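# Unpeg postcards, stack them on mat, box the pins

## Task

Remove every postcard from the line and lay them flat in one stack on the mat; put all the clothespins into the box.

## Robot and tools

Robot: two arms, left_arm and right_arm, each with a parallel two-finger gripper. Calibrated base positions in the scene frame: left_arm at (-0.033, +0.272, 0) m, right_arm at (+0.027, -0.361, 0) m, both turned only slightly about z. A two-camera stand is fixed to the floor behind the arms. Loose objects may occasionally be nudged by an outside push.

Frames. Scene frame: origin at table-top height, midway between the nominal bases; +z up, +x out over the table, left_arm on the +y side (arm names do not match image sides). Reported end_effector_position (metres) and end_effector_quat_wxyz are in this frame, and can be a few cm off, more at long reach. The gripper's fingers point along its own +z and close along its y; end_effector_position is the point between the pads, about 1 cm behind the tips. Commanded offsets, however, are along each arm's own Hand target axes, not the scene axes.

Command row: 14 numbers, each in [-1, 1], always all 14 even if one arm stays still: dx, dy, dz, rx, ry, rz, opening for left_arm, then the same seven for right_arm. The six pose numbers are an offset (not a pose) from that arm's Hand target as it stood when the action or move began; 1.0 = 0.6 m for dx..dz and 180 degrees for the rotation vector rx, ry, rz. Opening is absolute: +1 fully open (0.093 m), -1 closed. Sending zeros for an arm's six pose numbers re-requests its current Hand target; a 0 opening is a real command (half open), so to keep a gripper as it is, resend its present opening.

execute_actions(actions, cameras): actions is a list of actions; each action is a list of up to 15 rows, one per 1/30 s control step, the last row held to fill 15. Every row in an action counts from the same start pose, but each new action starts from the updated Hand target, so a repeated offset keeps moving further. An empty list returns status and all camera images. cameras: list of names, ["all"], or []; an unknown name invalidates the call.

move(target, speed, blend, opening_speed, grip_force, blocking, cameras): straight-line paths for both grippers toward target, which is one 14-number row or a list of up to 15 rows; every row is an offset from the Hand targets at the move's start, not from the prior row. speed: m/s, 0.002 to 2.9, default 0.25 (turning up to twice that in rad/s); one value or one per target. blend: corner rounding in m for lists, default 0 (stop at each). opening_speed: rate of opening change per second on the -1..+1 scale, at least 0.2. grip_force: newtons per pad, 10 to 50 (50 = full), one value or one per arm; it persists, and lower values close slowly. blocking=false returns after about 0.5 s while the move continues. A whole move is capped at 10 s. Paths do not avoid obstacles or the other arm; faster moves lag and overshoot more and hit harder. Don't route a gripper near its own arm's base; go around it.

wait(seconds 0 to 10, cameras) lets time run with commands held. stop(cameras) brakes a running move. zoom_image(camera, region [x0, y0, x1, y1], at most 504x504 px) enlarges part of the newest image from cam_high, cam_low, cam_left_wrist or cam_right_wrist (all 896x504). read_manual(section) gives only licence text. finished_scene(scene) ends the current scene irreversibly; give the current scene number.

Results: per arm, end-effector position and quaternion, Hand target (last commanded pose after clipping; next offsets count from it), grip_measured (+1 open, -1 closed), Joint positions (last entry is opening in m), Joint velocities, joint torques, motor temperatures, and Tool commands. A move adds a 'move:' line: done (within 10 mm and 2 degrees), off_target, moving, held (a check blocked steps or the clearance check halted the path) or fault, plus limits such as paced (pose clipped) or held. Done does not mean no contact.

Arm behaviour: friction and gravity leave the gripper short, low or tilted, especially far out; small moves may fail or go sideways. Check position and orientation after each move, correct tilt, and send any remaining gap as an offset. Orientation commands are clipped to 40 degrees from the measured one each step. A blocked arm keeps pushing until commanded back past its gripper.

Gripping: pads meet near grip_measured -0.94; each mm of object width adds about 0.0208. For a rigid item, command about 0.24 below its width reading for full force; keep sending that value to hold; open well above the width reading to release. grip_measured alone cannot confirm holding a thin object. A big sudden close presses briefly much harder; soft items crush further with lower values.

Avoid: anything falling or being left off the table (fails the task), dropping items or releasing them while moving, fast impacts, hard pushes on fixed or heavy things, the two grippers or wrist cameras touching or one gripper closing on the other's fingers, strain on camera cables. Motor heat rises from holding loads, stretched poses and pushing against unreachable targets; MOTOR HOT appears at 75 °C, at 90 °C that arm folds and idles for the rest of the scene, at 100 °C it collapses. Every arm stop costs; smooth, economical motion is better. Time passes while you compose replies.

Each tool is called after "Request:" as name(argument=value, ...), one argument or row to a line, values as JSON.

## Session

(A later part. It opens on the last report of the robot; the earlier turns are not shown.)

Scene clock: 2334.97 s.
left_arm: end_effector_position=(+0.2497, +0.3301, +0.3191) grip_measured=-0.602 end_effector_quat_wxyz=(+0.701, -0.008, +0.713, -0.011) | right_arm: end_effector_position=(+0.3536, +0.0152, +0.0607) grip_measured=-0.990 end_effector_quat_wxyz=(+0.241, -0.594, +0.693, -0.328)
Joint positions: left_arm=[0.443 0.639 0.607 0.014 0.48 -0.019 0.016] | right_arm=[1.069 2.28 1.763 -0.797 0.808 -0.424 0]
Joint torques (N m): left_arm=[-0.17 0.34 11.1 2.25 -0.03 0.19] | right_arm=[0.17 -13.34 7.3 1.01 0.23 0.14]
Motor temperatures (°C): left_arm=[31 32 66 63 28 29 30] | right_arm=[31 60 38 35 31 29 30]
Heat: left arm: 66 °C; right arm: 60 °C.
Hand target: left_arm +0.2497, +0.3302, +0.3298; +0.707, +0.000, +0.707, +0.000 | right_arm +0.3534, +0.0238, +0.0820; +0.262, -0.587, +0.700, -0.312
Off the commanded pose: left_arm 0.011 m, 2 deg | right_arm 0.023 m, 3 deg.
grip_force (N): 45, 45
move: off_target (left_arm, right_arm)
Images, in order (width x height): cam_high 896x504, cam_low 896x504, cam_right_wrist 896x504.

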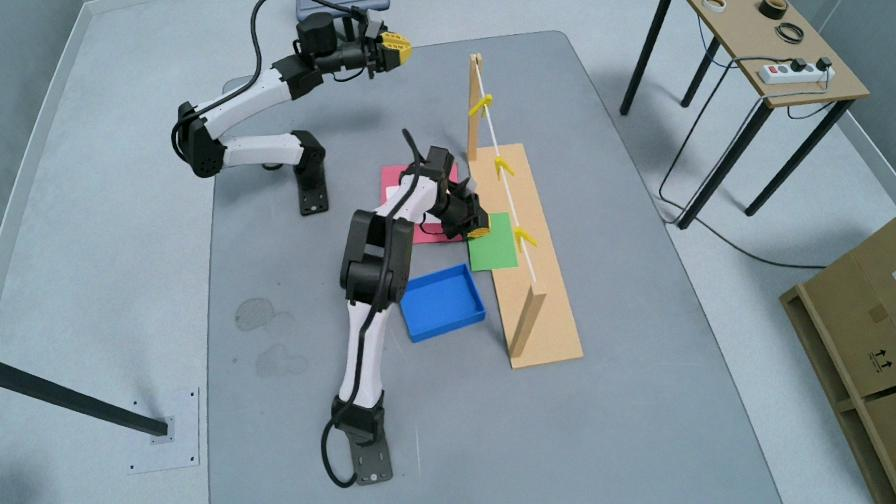

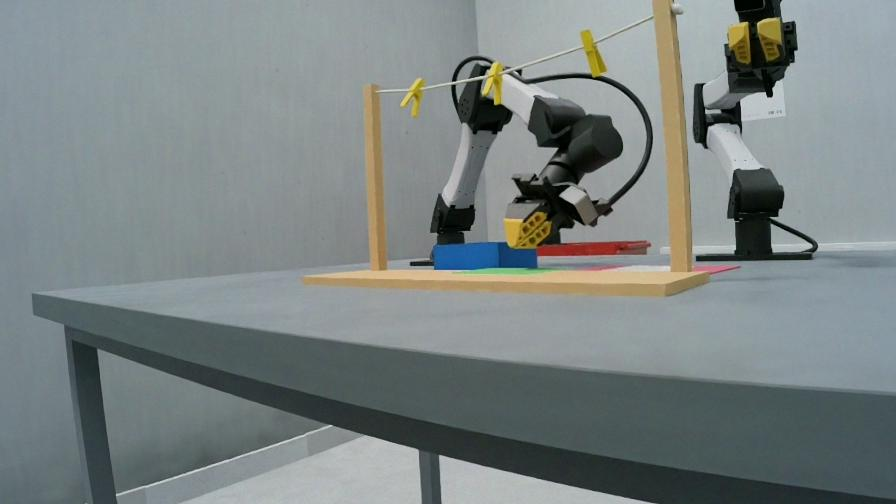

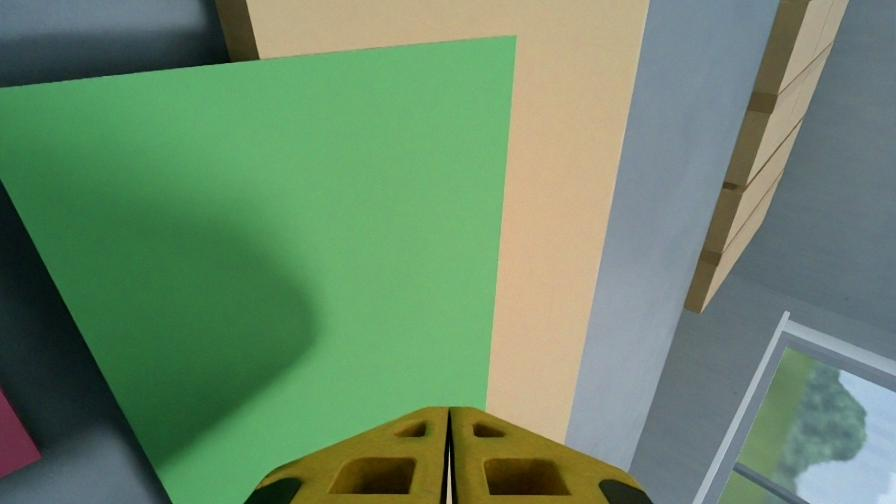

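Request:
move(
  target=[
    [0,0,0,0,0,0,-0.6, 0.0532,0.0771,-0.0807,0,-0.0165,-0.0149,-0.44],
    [0,0,0,0,0,0,-0.6, 0.0523,0.1507,-0.0078,0,-0.0165,-0.0149,-0.44],
  ],
  speed=[0.12, 0.06],
  cameras=["cam_low","cam_right_wrist","cam_high"],
)

Request:
zoom_image(
  camera="cam_high",
  region=[420, 190, 540, 290],
)

Request:
zoom_image(
  camera="cam_low",
  region=[440, 200, 640, 300],
)

Scene clock: 2377.20 s.
left_arm: end_effector_position=(+0.2497, +0.3301, +0.3191) grip_measured=-0.602 end_effector_quat_wxyz=(+0.701, -0.008, +0.713, -0.011) | right_arm: end_effector_position=(+0.2827, +0.0051, +0.0263) grip_measured=-0.442 end_effector_quat_wxyz=(+0.272, -0.613, +0.677, -0.303)
Joint positions: left_arm=[0.443 0.639 0.607 0.014 0.48 -0.019 0.016] | right_arm=[1.204 2.146 1.39 -0.568 0.81 -0.338 0.024]
Joint torques (N m): left_arm=[0.03 0.03 11.02 2.33 0.04 0.13] | right_arm=[-0.87 -8.18 3.7 1.48 0.4 0.05]
Motor temperatures (°C): left_arm=[31 31 66 63 28 29 30] | right_arm=[31 67 38 34 31 29 30]
Heat: left arm: 66 °C; right arm: 67 °C.
Hand target: left_arm +0.2497, +0.3302, +0.3298; +0.707, +0.000, +0.707, +0.000 | right_arm +0.2849, +0.0041, +0.0178; +0.273, -0.611, +0.679, -0.303
Off the commanded pose: left_arm 0.011 m, 2 deg | right_arm 0.009 m, 0 deg.
grip_force (N): 45, 45
move: off_target (left_arm)
Images, in order (width x height): cam_high 896x504, cam_low 896x504, cam_right_wrist 896x504.

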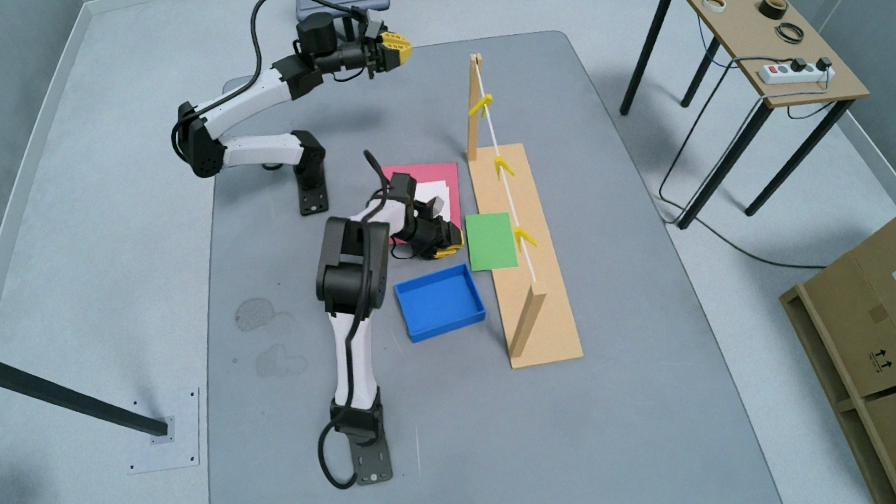

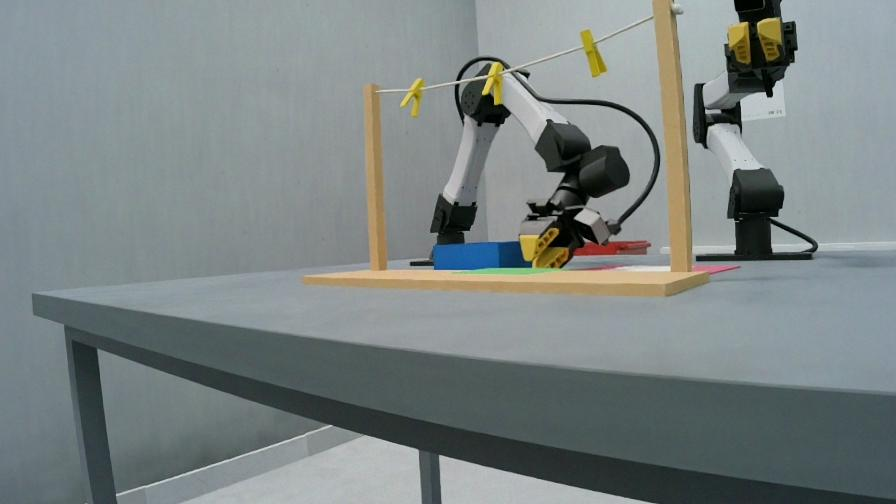

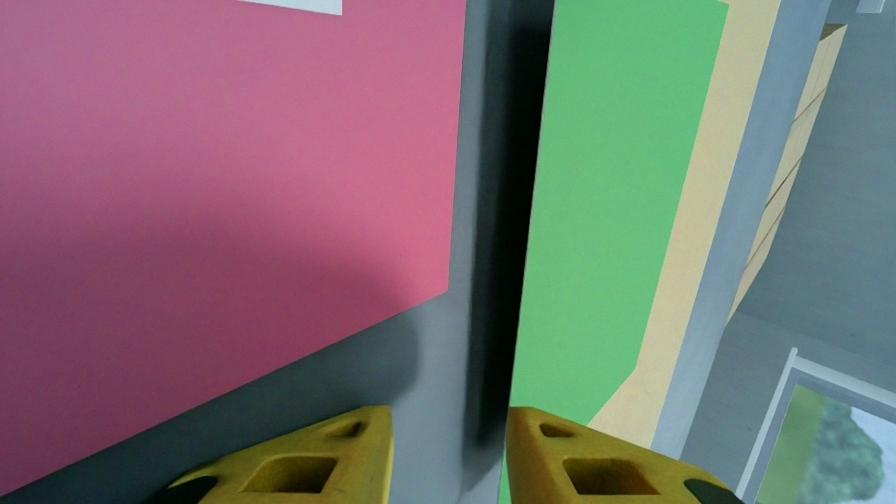

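Scaled by 4.200.

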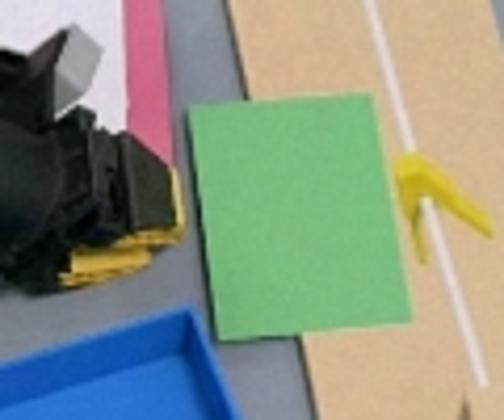

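Scaled by 2.520.

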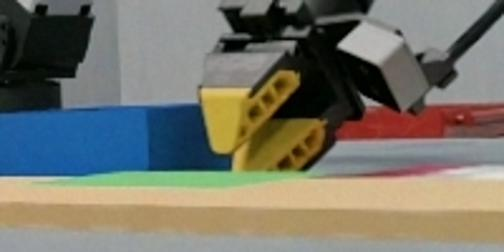

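Request:
move(
  target=[0,0,0,0,0,0,-0.6, 0,-0.0413,0.0458,0,0,0,-0.44],
  speed=0.04,
  cameras=["cam_low","cam_right_wrist","cam_high"],
)

Request:
zoom_image(
  camera="cam_high",
  region=[420, 190, 540, 290],
)

Request:
zoom_image(
  camera="cam_low",
  region=[440, 200, 640, 300],
)

Scene clock: 2390.40 s.
left_arm: end_effector_position=(+0.2497, +0.3301, +0.3191) grip_measured=-0.602 end_effector_quat_wxyz=(+0.701, -0.008, +0.713, -0.011) | right_arm: end_effector_position=(+0.3160, +0.0032, +0.0262) grip_measured=-0.442 end_effector_quat_wxyz=(+0.280, -0.611, +0.676, -0.301)
Joint positions: left_arm=[0.443 0.639 0.607 0.014 0.48 -0.019 0.016] | right_arm=[1.127 2.155 1.39 -0.46 0.79 -0.454 0.024]
Joint torques (N m): left_arm=[-0.23 0.64 10.86 2.32 0.06 0.18] | right_arm=[-1.87 -7.87 5.24 1.41 0.32 0]
Motor temperatures (°C): left_arm=[31 31 67 63 28 29 30] | right_arm=[31 62 38 35 31 29 30]
Heat: left arm: 67 °C; right arm: 62 °C.
Hand target: left_arm +0.2497, +0.3302, +0.3298; +0.707, +0.000, +0.707, +0.000 | right_arm +0.3218, +0.0001, +0.0178; +0.272, -0.611, +0.679, -0.303
Off the commanded pose: left_arm 0.011 m, 2 deg | right_arm 0.011 m, 1 deg.
grip_force (N): 45, 45
move: off_target (left_arm, right_arm)
Images, in order (width x height): cam_high 896x504, cam_low 896x504, cam_right_wrist 896x504.

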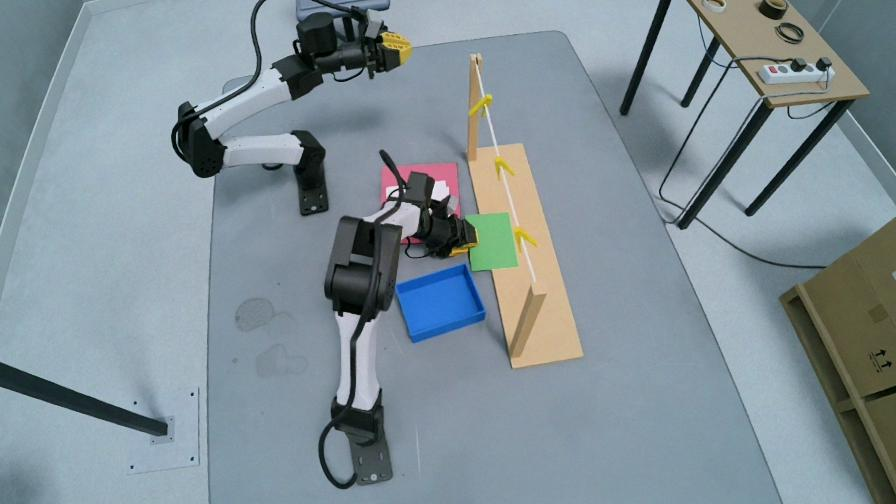

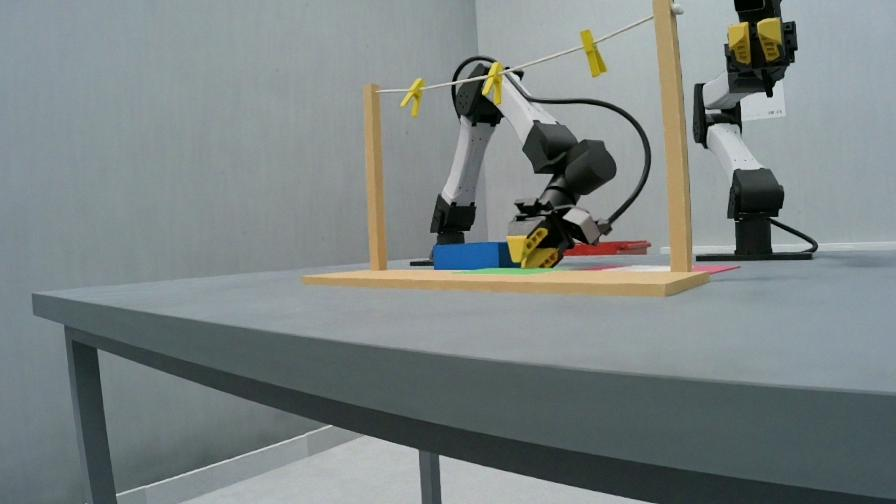

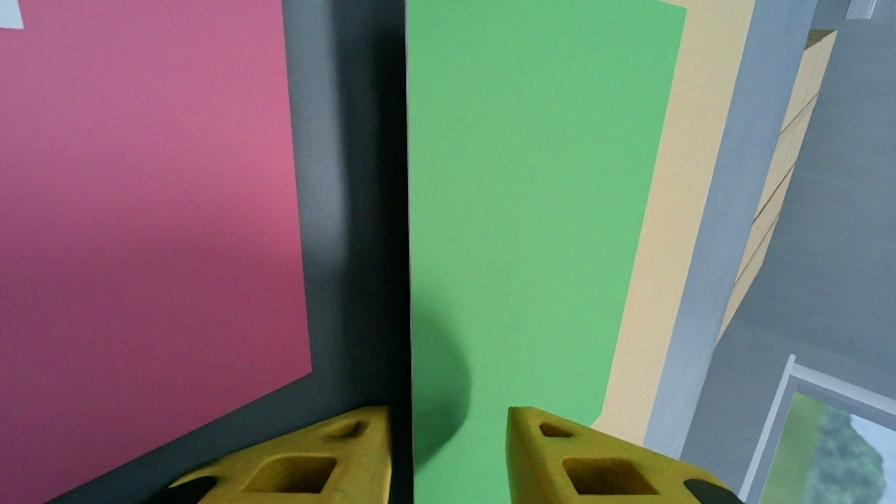

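Scaled by 4.200.

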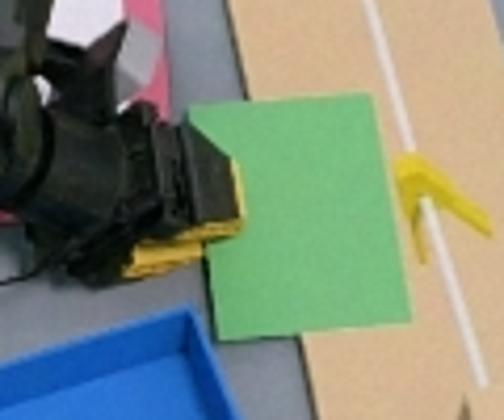

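Scaled by 2.520.

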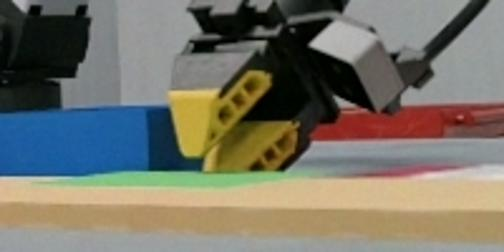

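Request:
move(
  target=[0,0,0,0,0,0,-0.6, 0,-0.0078,0.0087,0,0,0,-0.44],
  speed=0.04,
  grip_force=[45, 15],
  cameras=["cam_right_wrist","cam_high"],
)

Request:
zoom_image(
  camera="cam_high",
  region=[420, 190, 540, 290],
)

Scene clock: 2400.97 s.
left_arm: end_effector_position=(+0.2497, +0.3301, +0.3191) grip_measured=-0.602 end_effector_quat_wxyz=(+0.701, -0.008, +0.713, -0.011) | right_arm: end_effector_position=(+0.3214, +0.0023, +0.0261) grip_measured=-0.442 end_effector_quat_wxyz=(+0.280, -0.612, +0.676, -0.300)
Joint positions: left_arm=[0.443 0.639 0.607 0.014 0.48 -0.019 0.016] | right_arm=[1.114 2.156 1.39 -0.444 0.785 -0.475 0.024]
Joint torques (N m): left_arm=[-0.01 0.4 10.89 2.36 0.01 0.21] | right_arm=[-2.13 -7.58 5.71 1.43 0.3 -0.01]
Motor temperatures (°C): left_arm=[31 31 67 63 28 29 30] | right_arm=[31 59 38 35 31 29 30]
Heat: left arm: 67 °C; right arm: 59 °C.
Hand target: left_arm +0.2497, +0.3302, +0.3298; +0.707, +0.000, +0.707, +0.000 | right_arm +0.3287, -0.0007, +0.0178; +0.272, -0.611, +0.679, -0.303
Off the commanded pose: left_arm 0.011 m, 2 deg | right_arm 0.011 m, 1 deg.
grip_force (N): 45, 15
move: off_target (left_arm, right_arm)
Images, in order (width x height): cam_high 896x504, cam_right_wrist 896x504.

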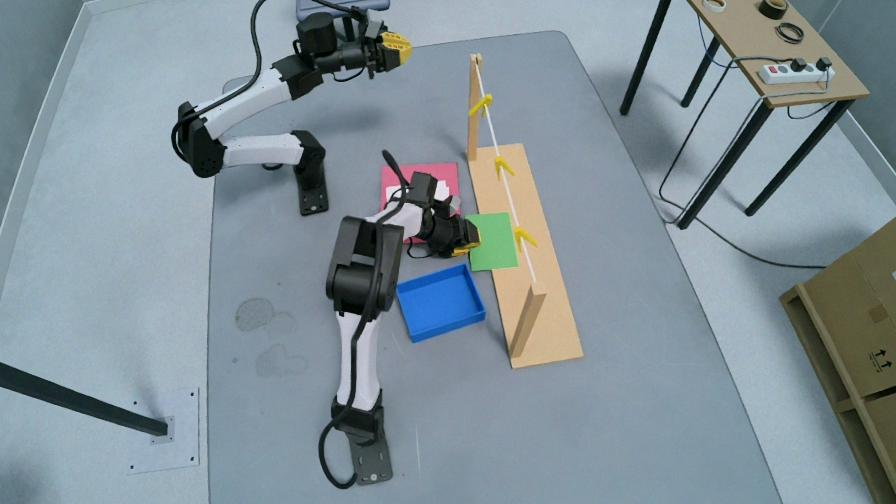

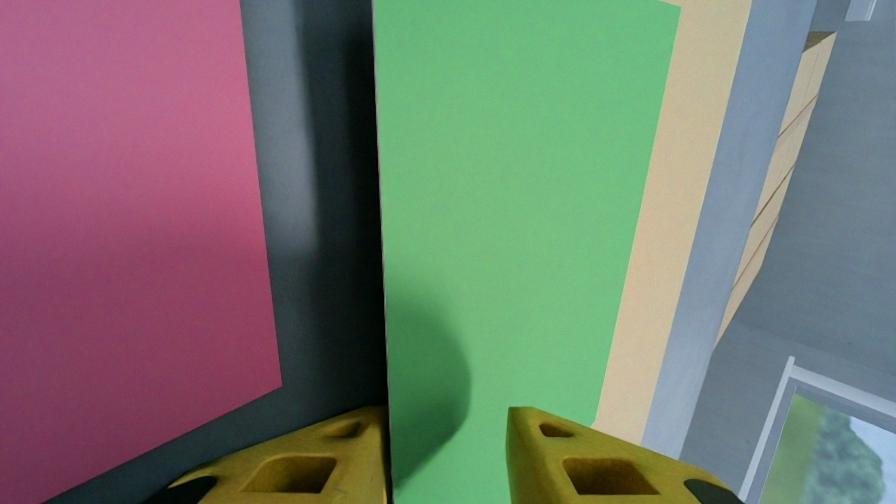

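Scaled by 4.200.

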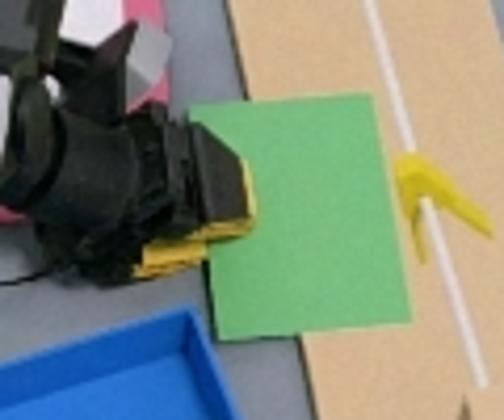

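Request:
move(
  target=[0,0,0,0,0,0,-0.6, 0,0,0,0,0,0,-1],
  speed=0.04,
  opening_speed=0.25,
  cameras=["cam_right_wrist","cam_high","cam_low"],
)

Request:
zoom_image(
  camera="cam_high",
  region=[420, 190, 540, 290],
)

Request:
zoom_image(
  camera="cam_low",
  region=[440, 200, 640, 300],
)

Scene clock: 2410.90 s.
left_arm: end_effector_position=(+0.2497, +0.3301, +0.3191) grip_measured=-0.602 end_effector_quat_wxyz=(+0.701, -0.008, +0.713, -0.011) | right_arm: end_effector_position=(+0.3274, -0.0014, +0.0242) grip_measured=-0.843 end_effector_quat_wxyz=(+0.281, -0.606, +0.677, -0.309)
Joint positions: left_arm=[0.443 0.639 0.607 0.014 0.48 -0.019 0.016] | right_arm=[1.102 2.166 1.39 -0.433 0.8 -0.478 0.005]
Joint torques (N m): left_arm=[0.21 0.44 10.96 2.32 0.03 0.16] | right_arm=[-1.03 -8.36 5.76 1.27 0.11 0.01]
Motor temperatures (°C): left_arm=[31 31 67 63 28 29 30] | right_arm=[32 58 38 35 31 29 30]
Heat: left arm: 67 °C; right arm: 58 °C.
Hand target: left_arm +0.2497, +0.3302, +0.3298; +0.707, +0.000, +0.707, +0.000 | right_arm +0.3287, -0.0007, +0.0178; +0.272, -0.611, +0.679, -0.303
Off the commanded pose: left_arm 0.011 m, 2 deg | right_arm 0.007 m, 1 deg.
grip_force (N): 45, 15
move: off_target (left_arm)
Images, in order (width x height): cam_high 896x504, cam_low 896x504, cam_right_wrist 896x504.

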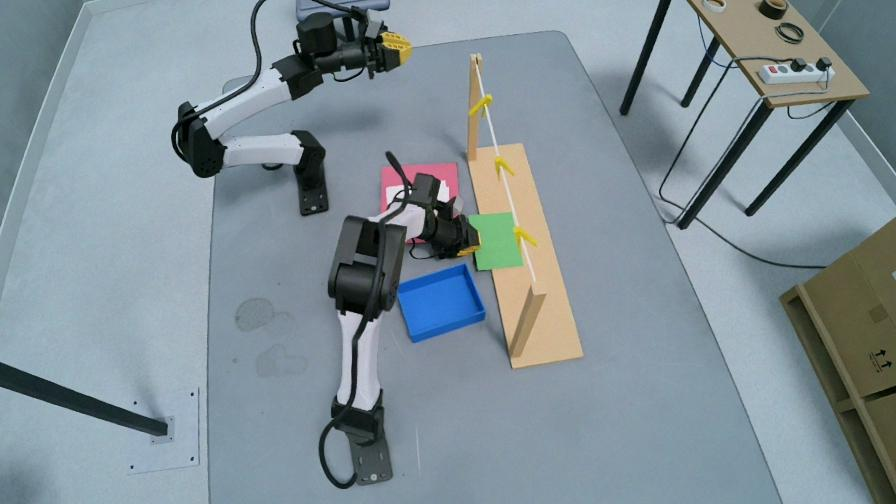

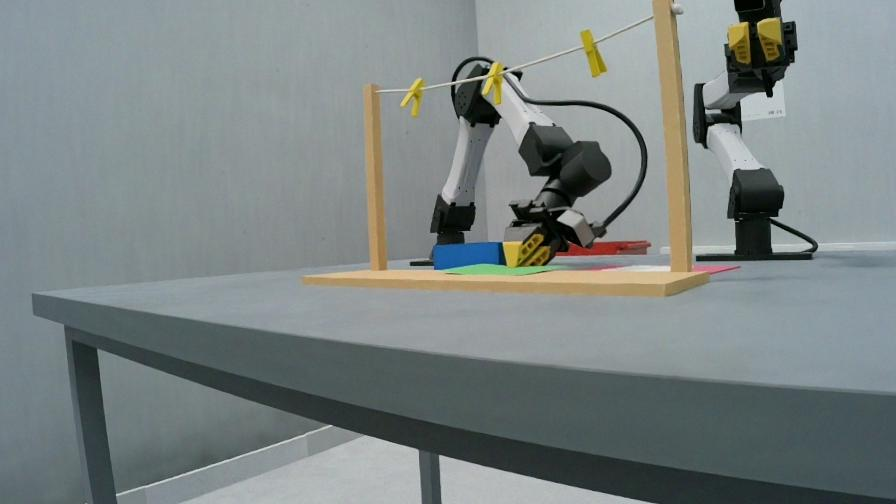

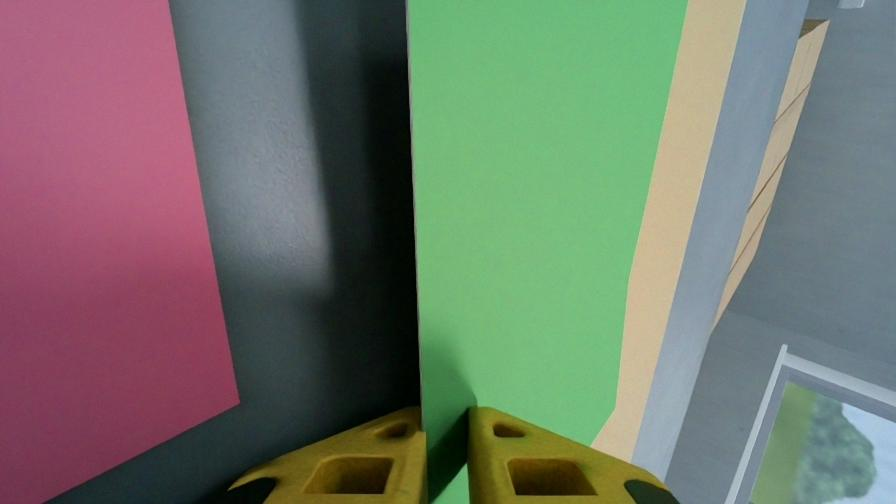

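Scaled by 4.200.

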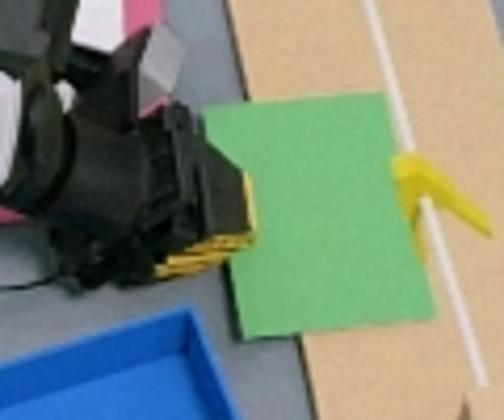

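Scaled by 2.520.

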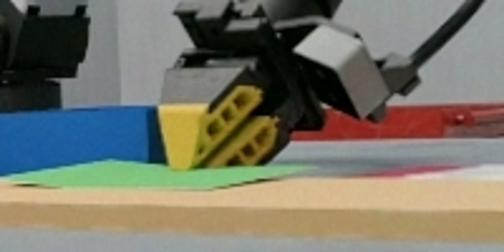

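Request:
move(
  target=[0,0,0,0,0,0,-0.6, 0,-0.0405,-0.0297,0,0,0,-1],
  speed=0.03,
  cameras=["cam_right_wrist","cam_high","cam_low"],
)

Request:
zoom_image(
  camera="cam_low",
  region=[440, 200, 640, 300],
)

Scene clock: 2421.87 s.
left_arm: end_effector_position=(+0.2497, +0.3301, +0.3191) grip_measured=-0.602 end_effector_quat_wxyz=(+0.701, -0.008, +0.713, -0.011) | right_arm: end_effector_position=(+0.3305, -0.0023, +0.0379) grip_measured=-0.885 end_effector_quat_wxyz=(+0.274, -0.608, +0.675, -0.315)
Joint positions: left_arm=[0.443 0.639 0.607 0.014 0.48 -0.019 0.016] | right_arm=[1.096 2.152 1.429 -0.498 0.804 -0.487 0.003]
Joint torques (N m): left_arm=[-0.05 0.39 10.97 2.3 0.03 0.19] | right_arm=[-1.11 -11.4 6.46 0.95 0.06 0]
Motor temperatures (°C): left_arm=[31 31 67 63 28 29 30] | right_arm=[32 57 38 35 31 29 30]
Heat: left arm: 67 °C; right arm: 57 °C.
Hand target: left_arm +0.2497, +0.3302, +0.3298; +0.707, +0.000, +0.707, +0.000 | right_arm +0.3317, -0.0009, +0.0479; +0.272, -0.611, +0.679, -0.303
Off the commanded pose: left_arm 0.011 m, 2 deg | right_arm 0.010 m, 2 deg.
grip_force (N): 45, 15
move: off_target (left_arm)
Images, in order (width x height): cam_high 896x504, cam_low 896x504, cam_right_wrist 896x504.

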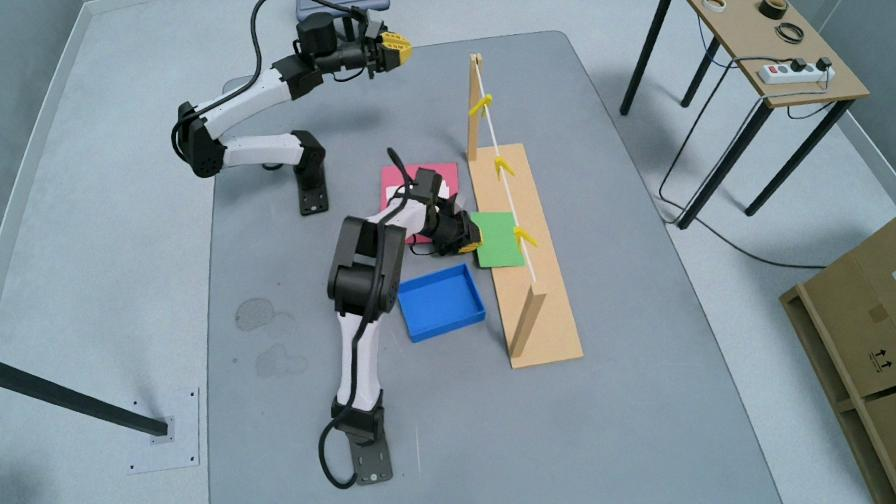

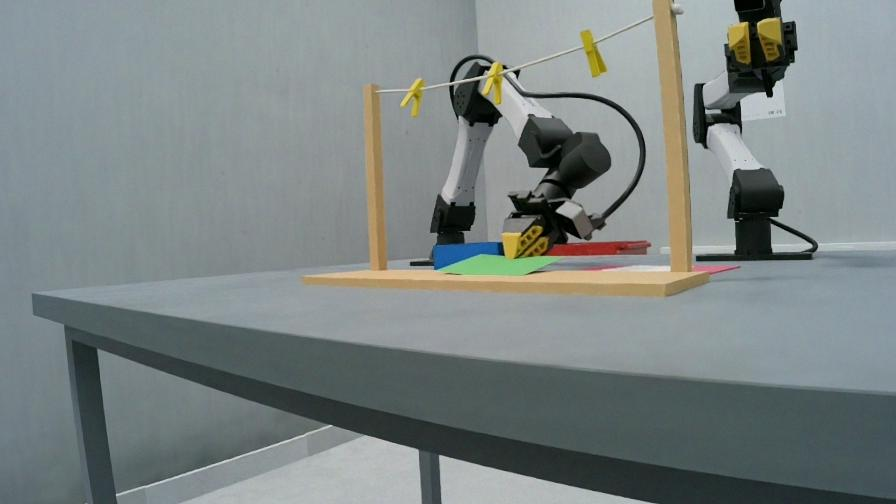

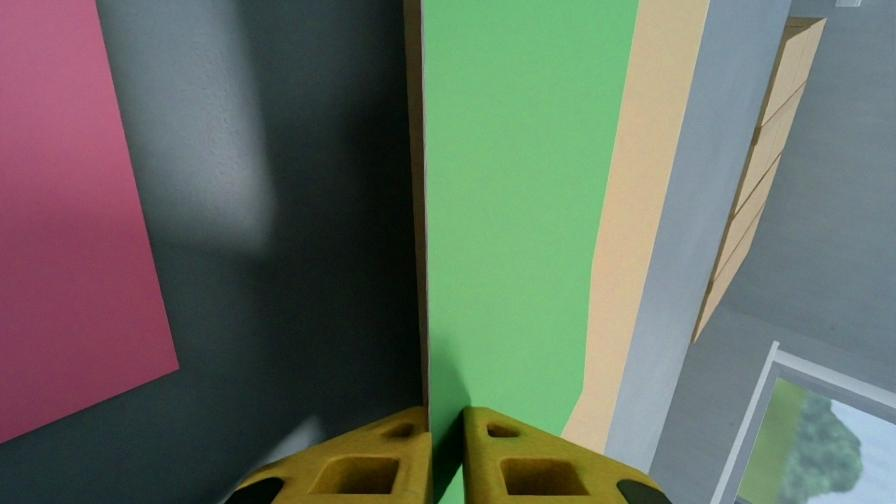

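Scaled by 2.520.

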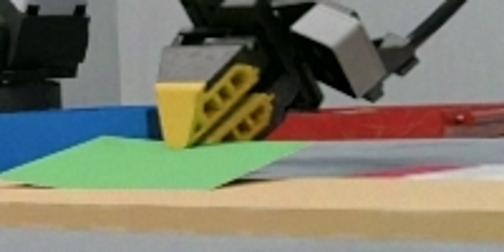

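Request:
move(
  target=[0,0,0,0,0,0,-0.6, 0,-0.0427,-0.0273,0,0,0,-1],
  speed=0.03,
  cameras=["cam_right_wrist","cam_high","cam_low"],
)

Request:
zoom_image(
  camera="cam_low",
  region=[440, 200, 640, 300],
)

Scene clock: 2428.63 s.
left_arm: end_effector_position=(+0.2497, +0.3301, +0.3191) grip_measured=-0.602 end_effector_quat_wxyz=(+0.701, -0.008, +0.713, -0.011) | right_arm: end_effector_position=(+0.3368, -0.0032, +0.0664) grip_measured=-0.955 end_effector_quat_wxyz=(+0.273, -0.607, +0.675, -0.317)
Joint positions: left_arm=[0.443 0.639 0.607 0.014 0.48 -0.019 0.016] | right_arm=[1.083 2.115 1.492 -0.59 0.804 -0.501 0]
Joint torques (N m): left_arm=[-0.05 0.54 10.88 2.32 0 0.18] | right_arm=[-0.91 -11.55 6.8 0.95 0.01 -0.01]
Motor temperatures (°C): left_arm=[31 31 67 63 28 29 30] | right_arm=[32 58 38 35 31 29 30]
Heat: left arm: 67 °C; right arm: 58 °C.
Hand target: left_arm +0.2497, +0.3302, +0.3299; +0.707, +0.000, +0.707, +0.000 | right_arm +0.3366, -0.0015, +0.0777; +0.272, -0.611, +0.679, -0.303
Off the commanded pose: left_arm 0.011 m, 2 deg | right_arm 0.012 m, 2 deg.
grip_force (N): 45, 15
move: off_target (left_arm, right_arm)
Images, in order (width x height): cam_high 896x504, cam_low 896x504, cam_right_wrist 896x504.

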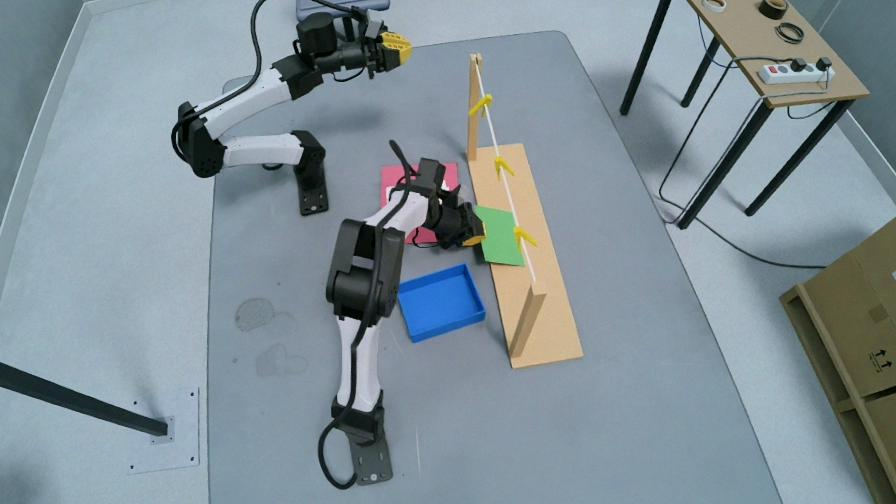

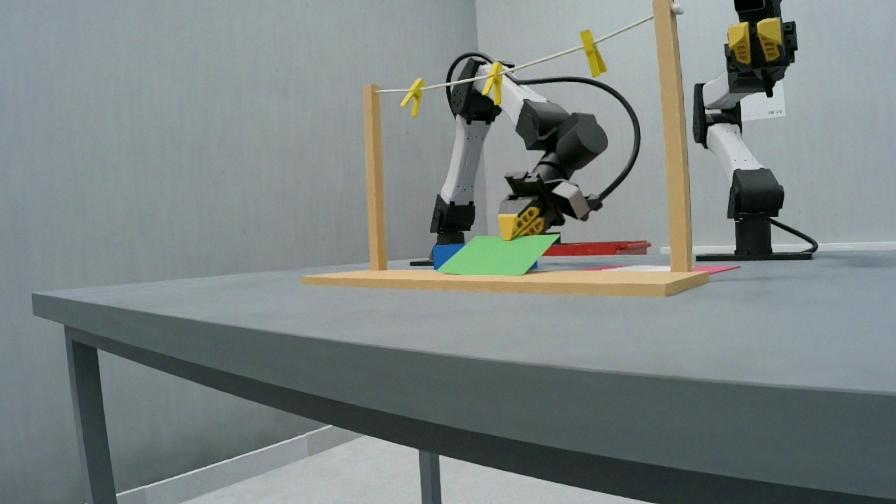

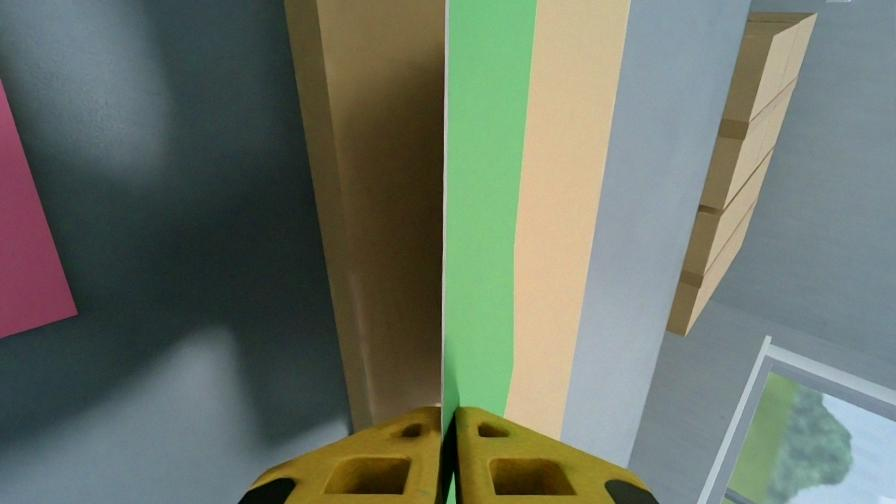

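Scaled by 2.520.

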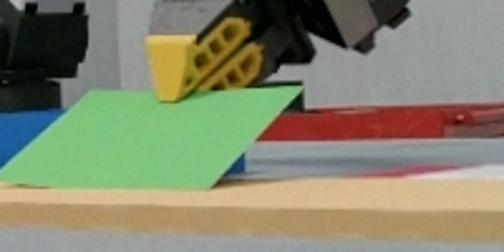

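Request:
move(
  target=[
    [0,0,0,0,0,0,-0.6, 0,0,0,0,0,0,-1],
    [0,0,0,0,0,0,-0.6, 0,-0.04,-0.037,0,0,0,-1],
    [0,0,0,0,0,0,-0.6, 0,-0.02,-0.17,0,0,0,-1],
  ],
  speed=0.08,
  grip_force=[45, 45],
  cameras=["cam_right_wrist","cam_high","cam_low"],
)

Scene clock: 2448.07 s.
left_arm: end_effector_position=(+0.2497, +0.3301, +0.3191) grip_measured=-0.602 end_effector_quat_wxyz=(+0.701, -0.008, +0.713, -0.011) | right_arm: end_effector_position=(+0.2676, +0.0025, +0.1330) grip_measured=-0.990 end_effector_quat_wxyz=(+0.249, -0.623, +0.674, -0.309)
Joint positions: left_arm=[0.443 0.639 0.607 0.014 0.48 -0.019 0.016] | right_arm=[1.235 2.03 1.676 -1.053 0.803 -0.293 0]
Joint torques (N m): left_arm=[-0.02 0.36 10.91 2.34 0.08 0.17] | right_arm=[-0.03 -11.43 7.49 0.77 0.59 0.13]
Motor temperatures (°C): left_arm=[31 31 67 64 28 29 30] | right_arm=[31 59 39 34 31 29 30]
Heat: left arm: 67 °C; right arm: 59 °C.
Hand target: left_arm +0.2497, +0.3302, +0.3299; +0.707, +0.000, +0.707, +0.000 | right_arm +0.2692, +0.0056, +0.1550; -0.273, +0.611, -0.679, +0.303
Off the commanded pose: left_arm 0.011 m, 2 deg | right_arm 0.022 m, 3 deg.
grip_force (N): 45, 45
move: off_target (left_arm, right_arm)
Images, in order (width x height): cam_high 896x504, cam_low 896x504, cam_right_wrist 896x504.

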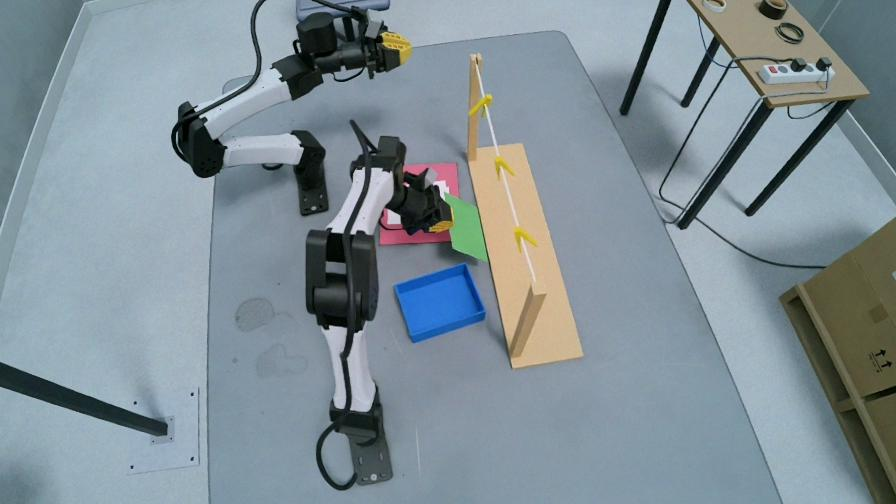

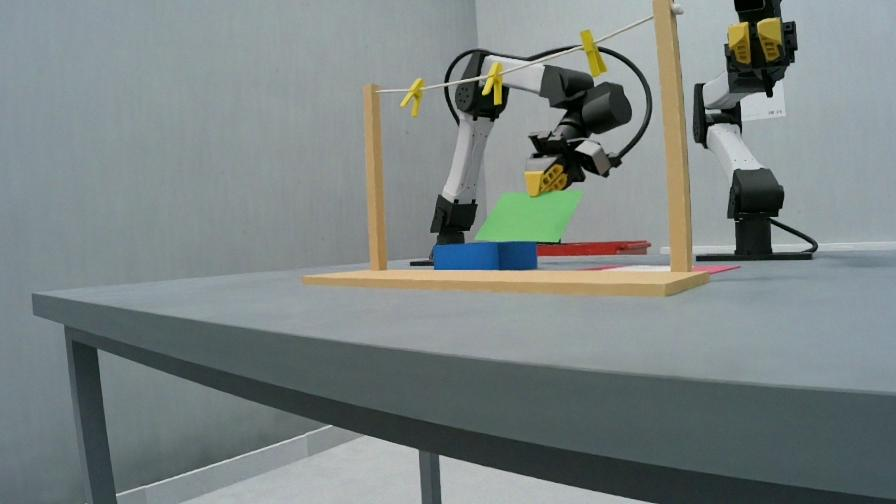

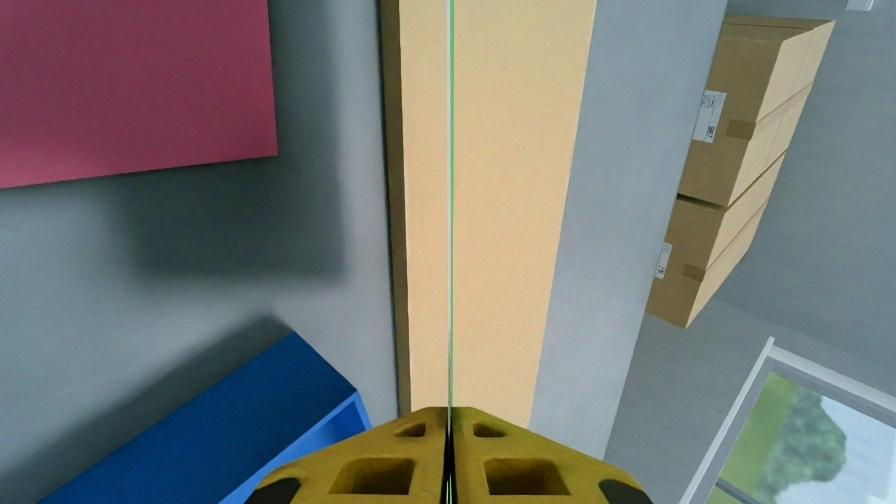

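Request:
move(
  target=[0,0,0,0,0,0,-0.6, -0.0847,0.0748,-0.0507,0.0581,-0.4383,-0.3065,-1],
  speed=0.22,
  cameras=["cam_right_wrist","cam_high","cam_low"],
)

Request:
zoom_image(
  camera="cam_high",
  region=[360, 150, 480, 260],
)

Scene clock: 2480.17 s.
left_arm: end_effector_position=(+0.2497, +0.3301, +0.3191) grip_measured=-0.602 end_effector_quat_wxyz=(+0.701, -0.008, +0.713, -0.011) | right_arm: end_effector_position=(+0.2203, +0.0566, +0.1336) grip_measured=-0.990 end_effector_quat_wxyz=(-0.507, +0.862, -0.008, +0.005)
Joint positions: left_arm=[0.443 0.639 0.607 0.014 0.48 -0.019 0.016] | right_arm=[0.924 1.674 0.942 0.14 -0.511 -1.888 0]
Joint torques (N m): left_arm=[-0.13 0.44 10.84 2.26 0 0.23] | right_arm=[-0.85 -6 7.91 2.29 -0.64 0.02]
Motor temperatures (°C): left_arm=[31 31 68 64 28 29 30] | right_arm=[31 58 39 35 31 29 30]
Heat: left arm: 68 °C; right arm: 58 °C.
Hand target: left_arm +0.2497, +0.3302, +0.3299; +0.707, +0.000, +0.707, +0.000 | right_arm +0.2223, +0.0617, +0.1419; -0.515, +0.857, +0.000, +0.000
Off the commanded pose: left_arm 0.011 m, 2 deg | right_arm 0.010 m, 2 deg.
grip_force (N): 45, 45
move: off_target (left_arm)
Images, in order (width x height): cam_high 896x504, cam_low 896x504, cam_right_wrist 896x504.

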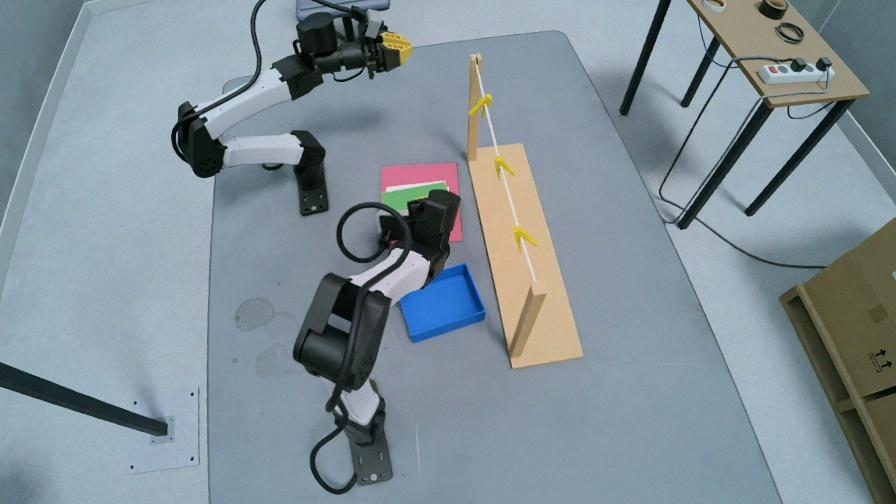

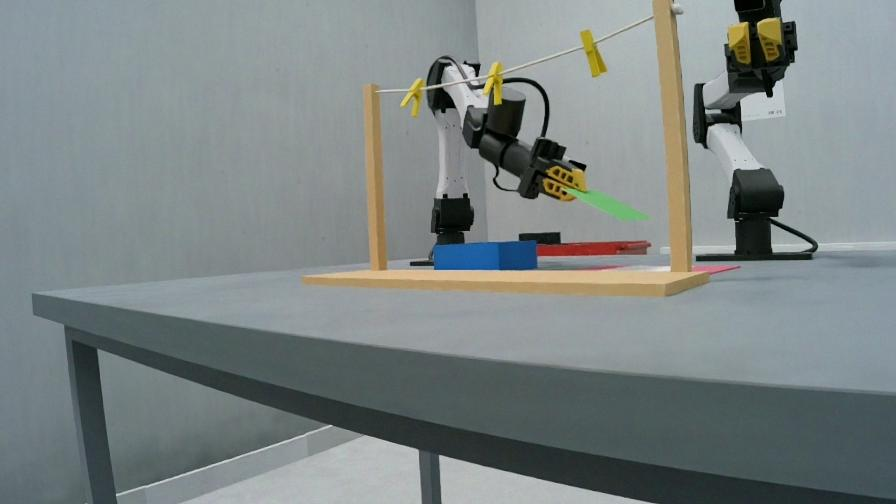

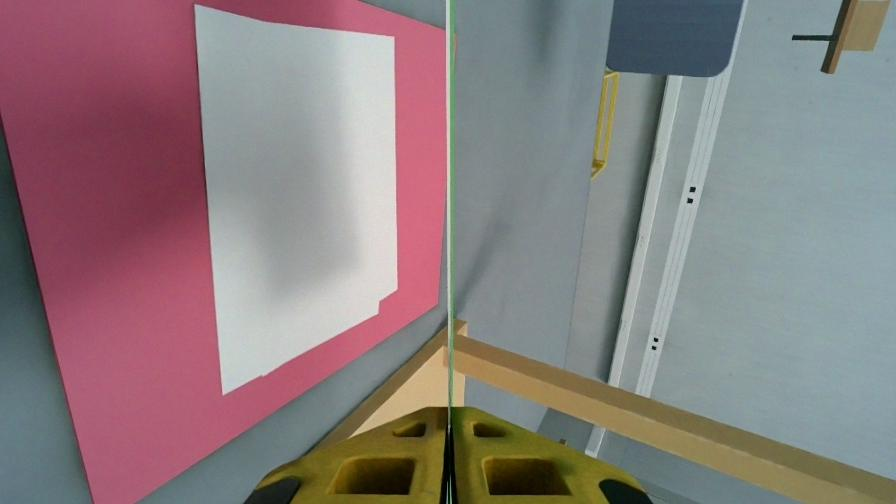

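Scaled by 4.200.

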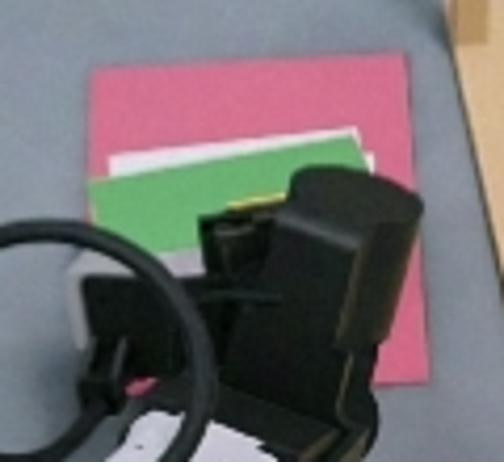

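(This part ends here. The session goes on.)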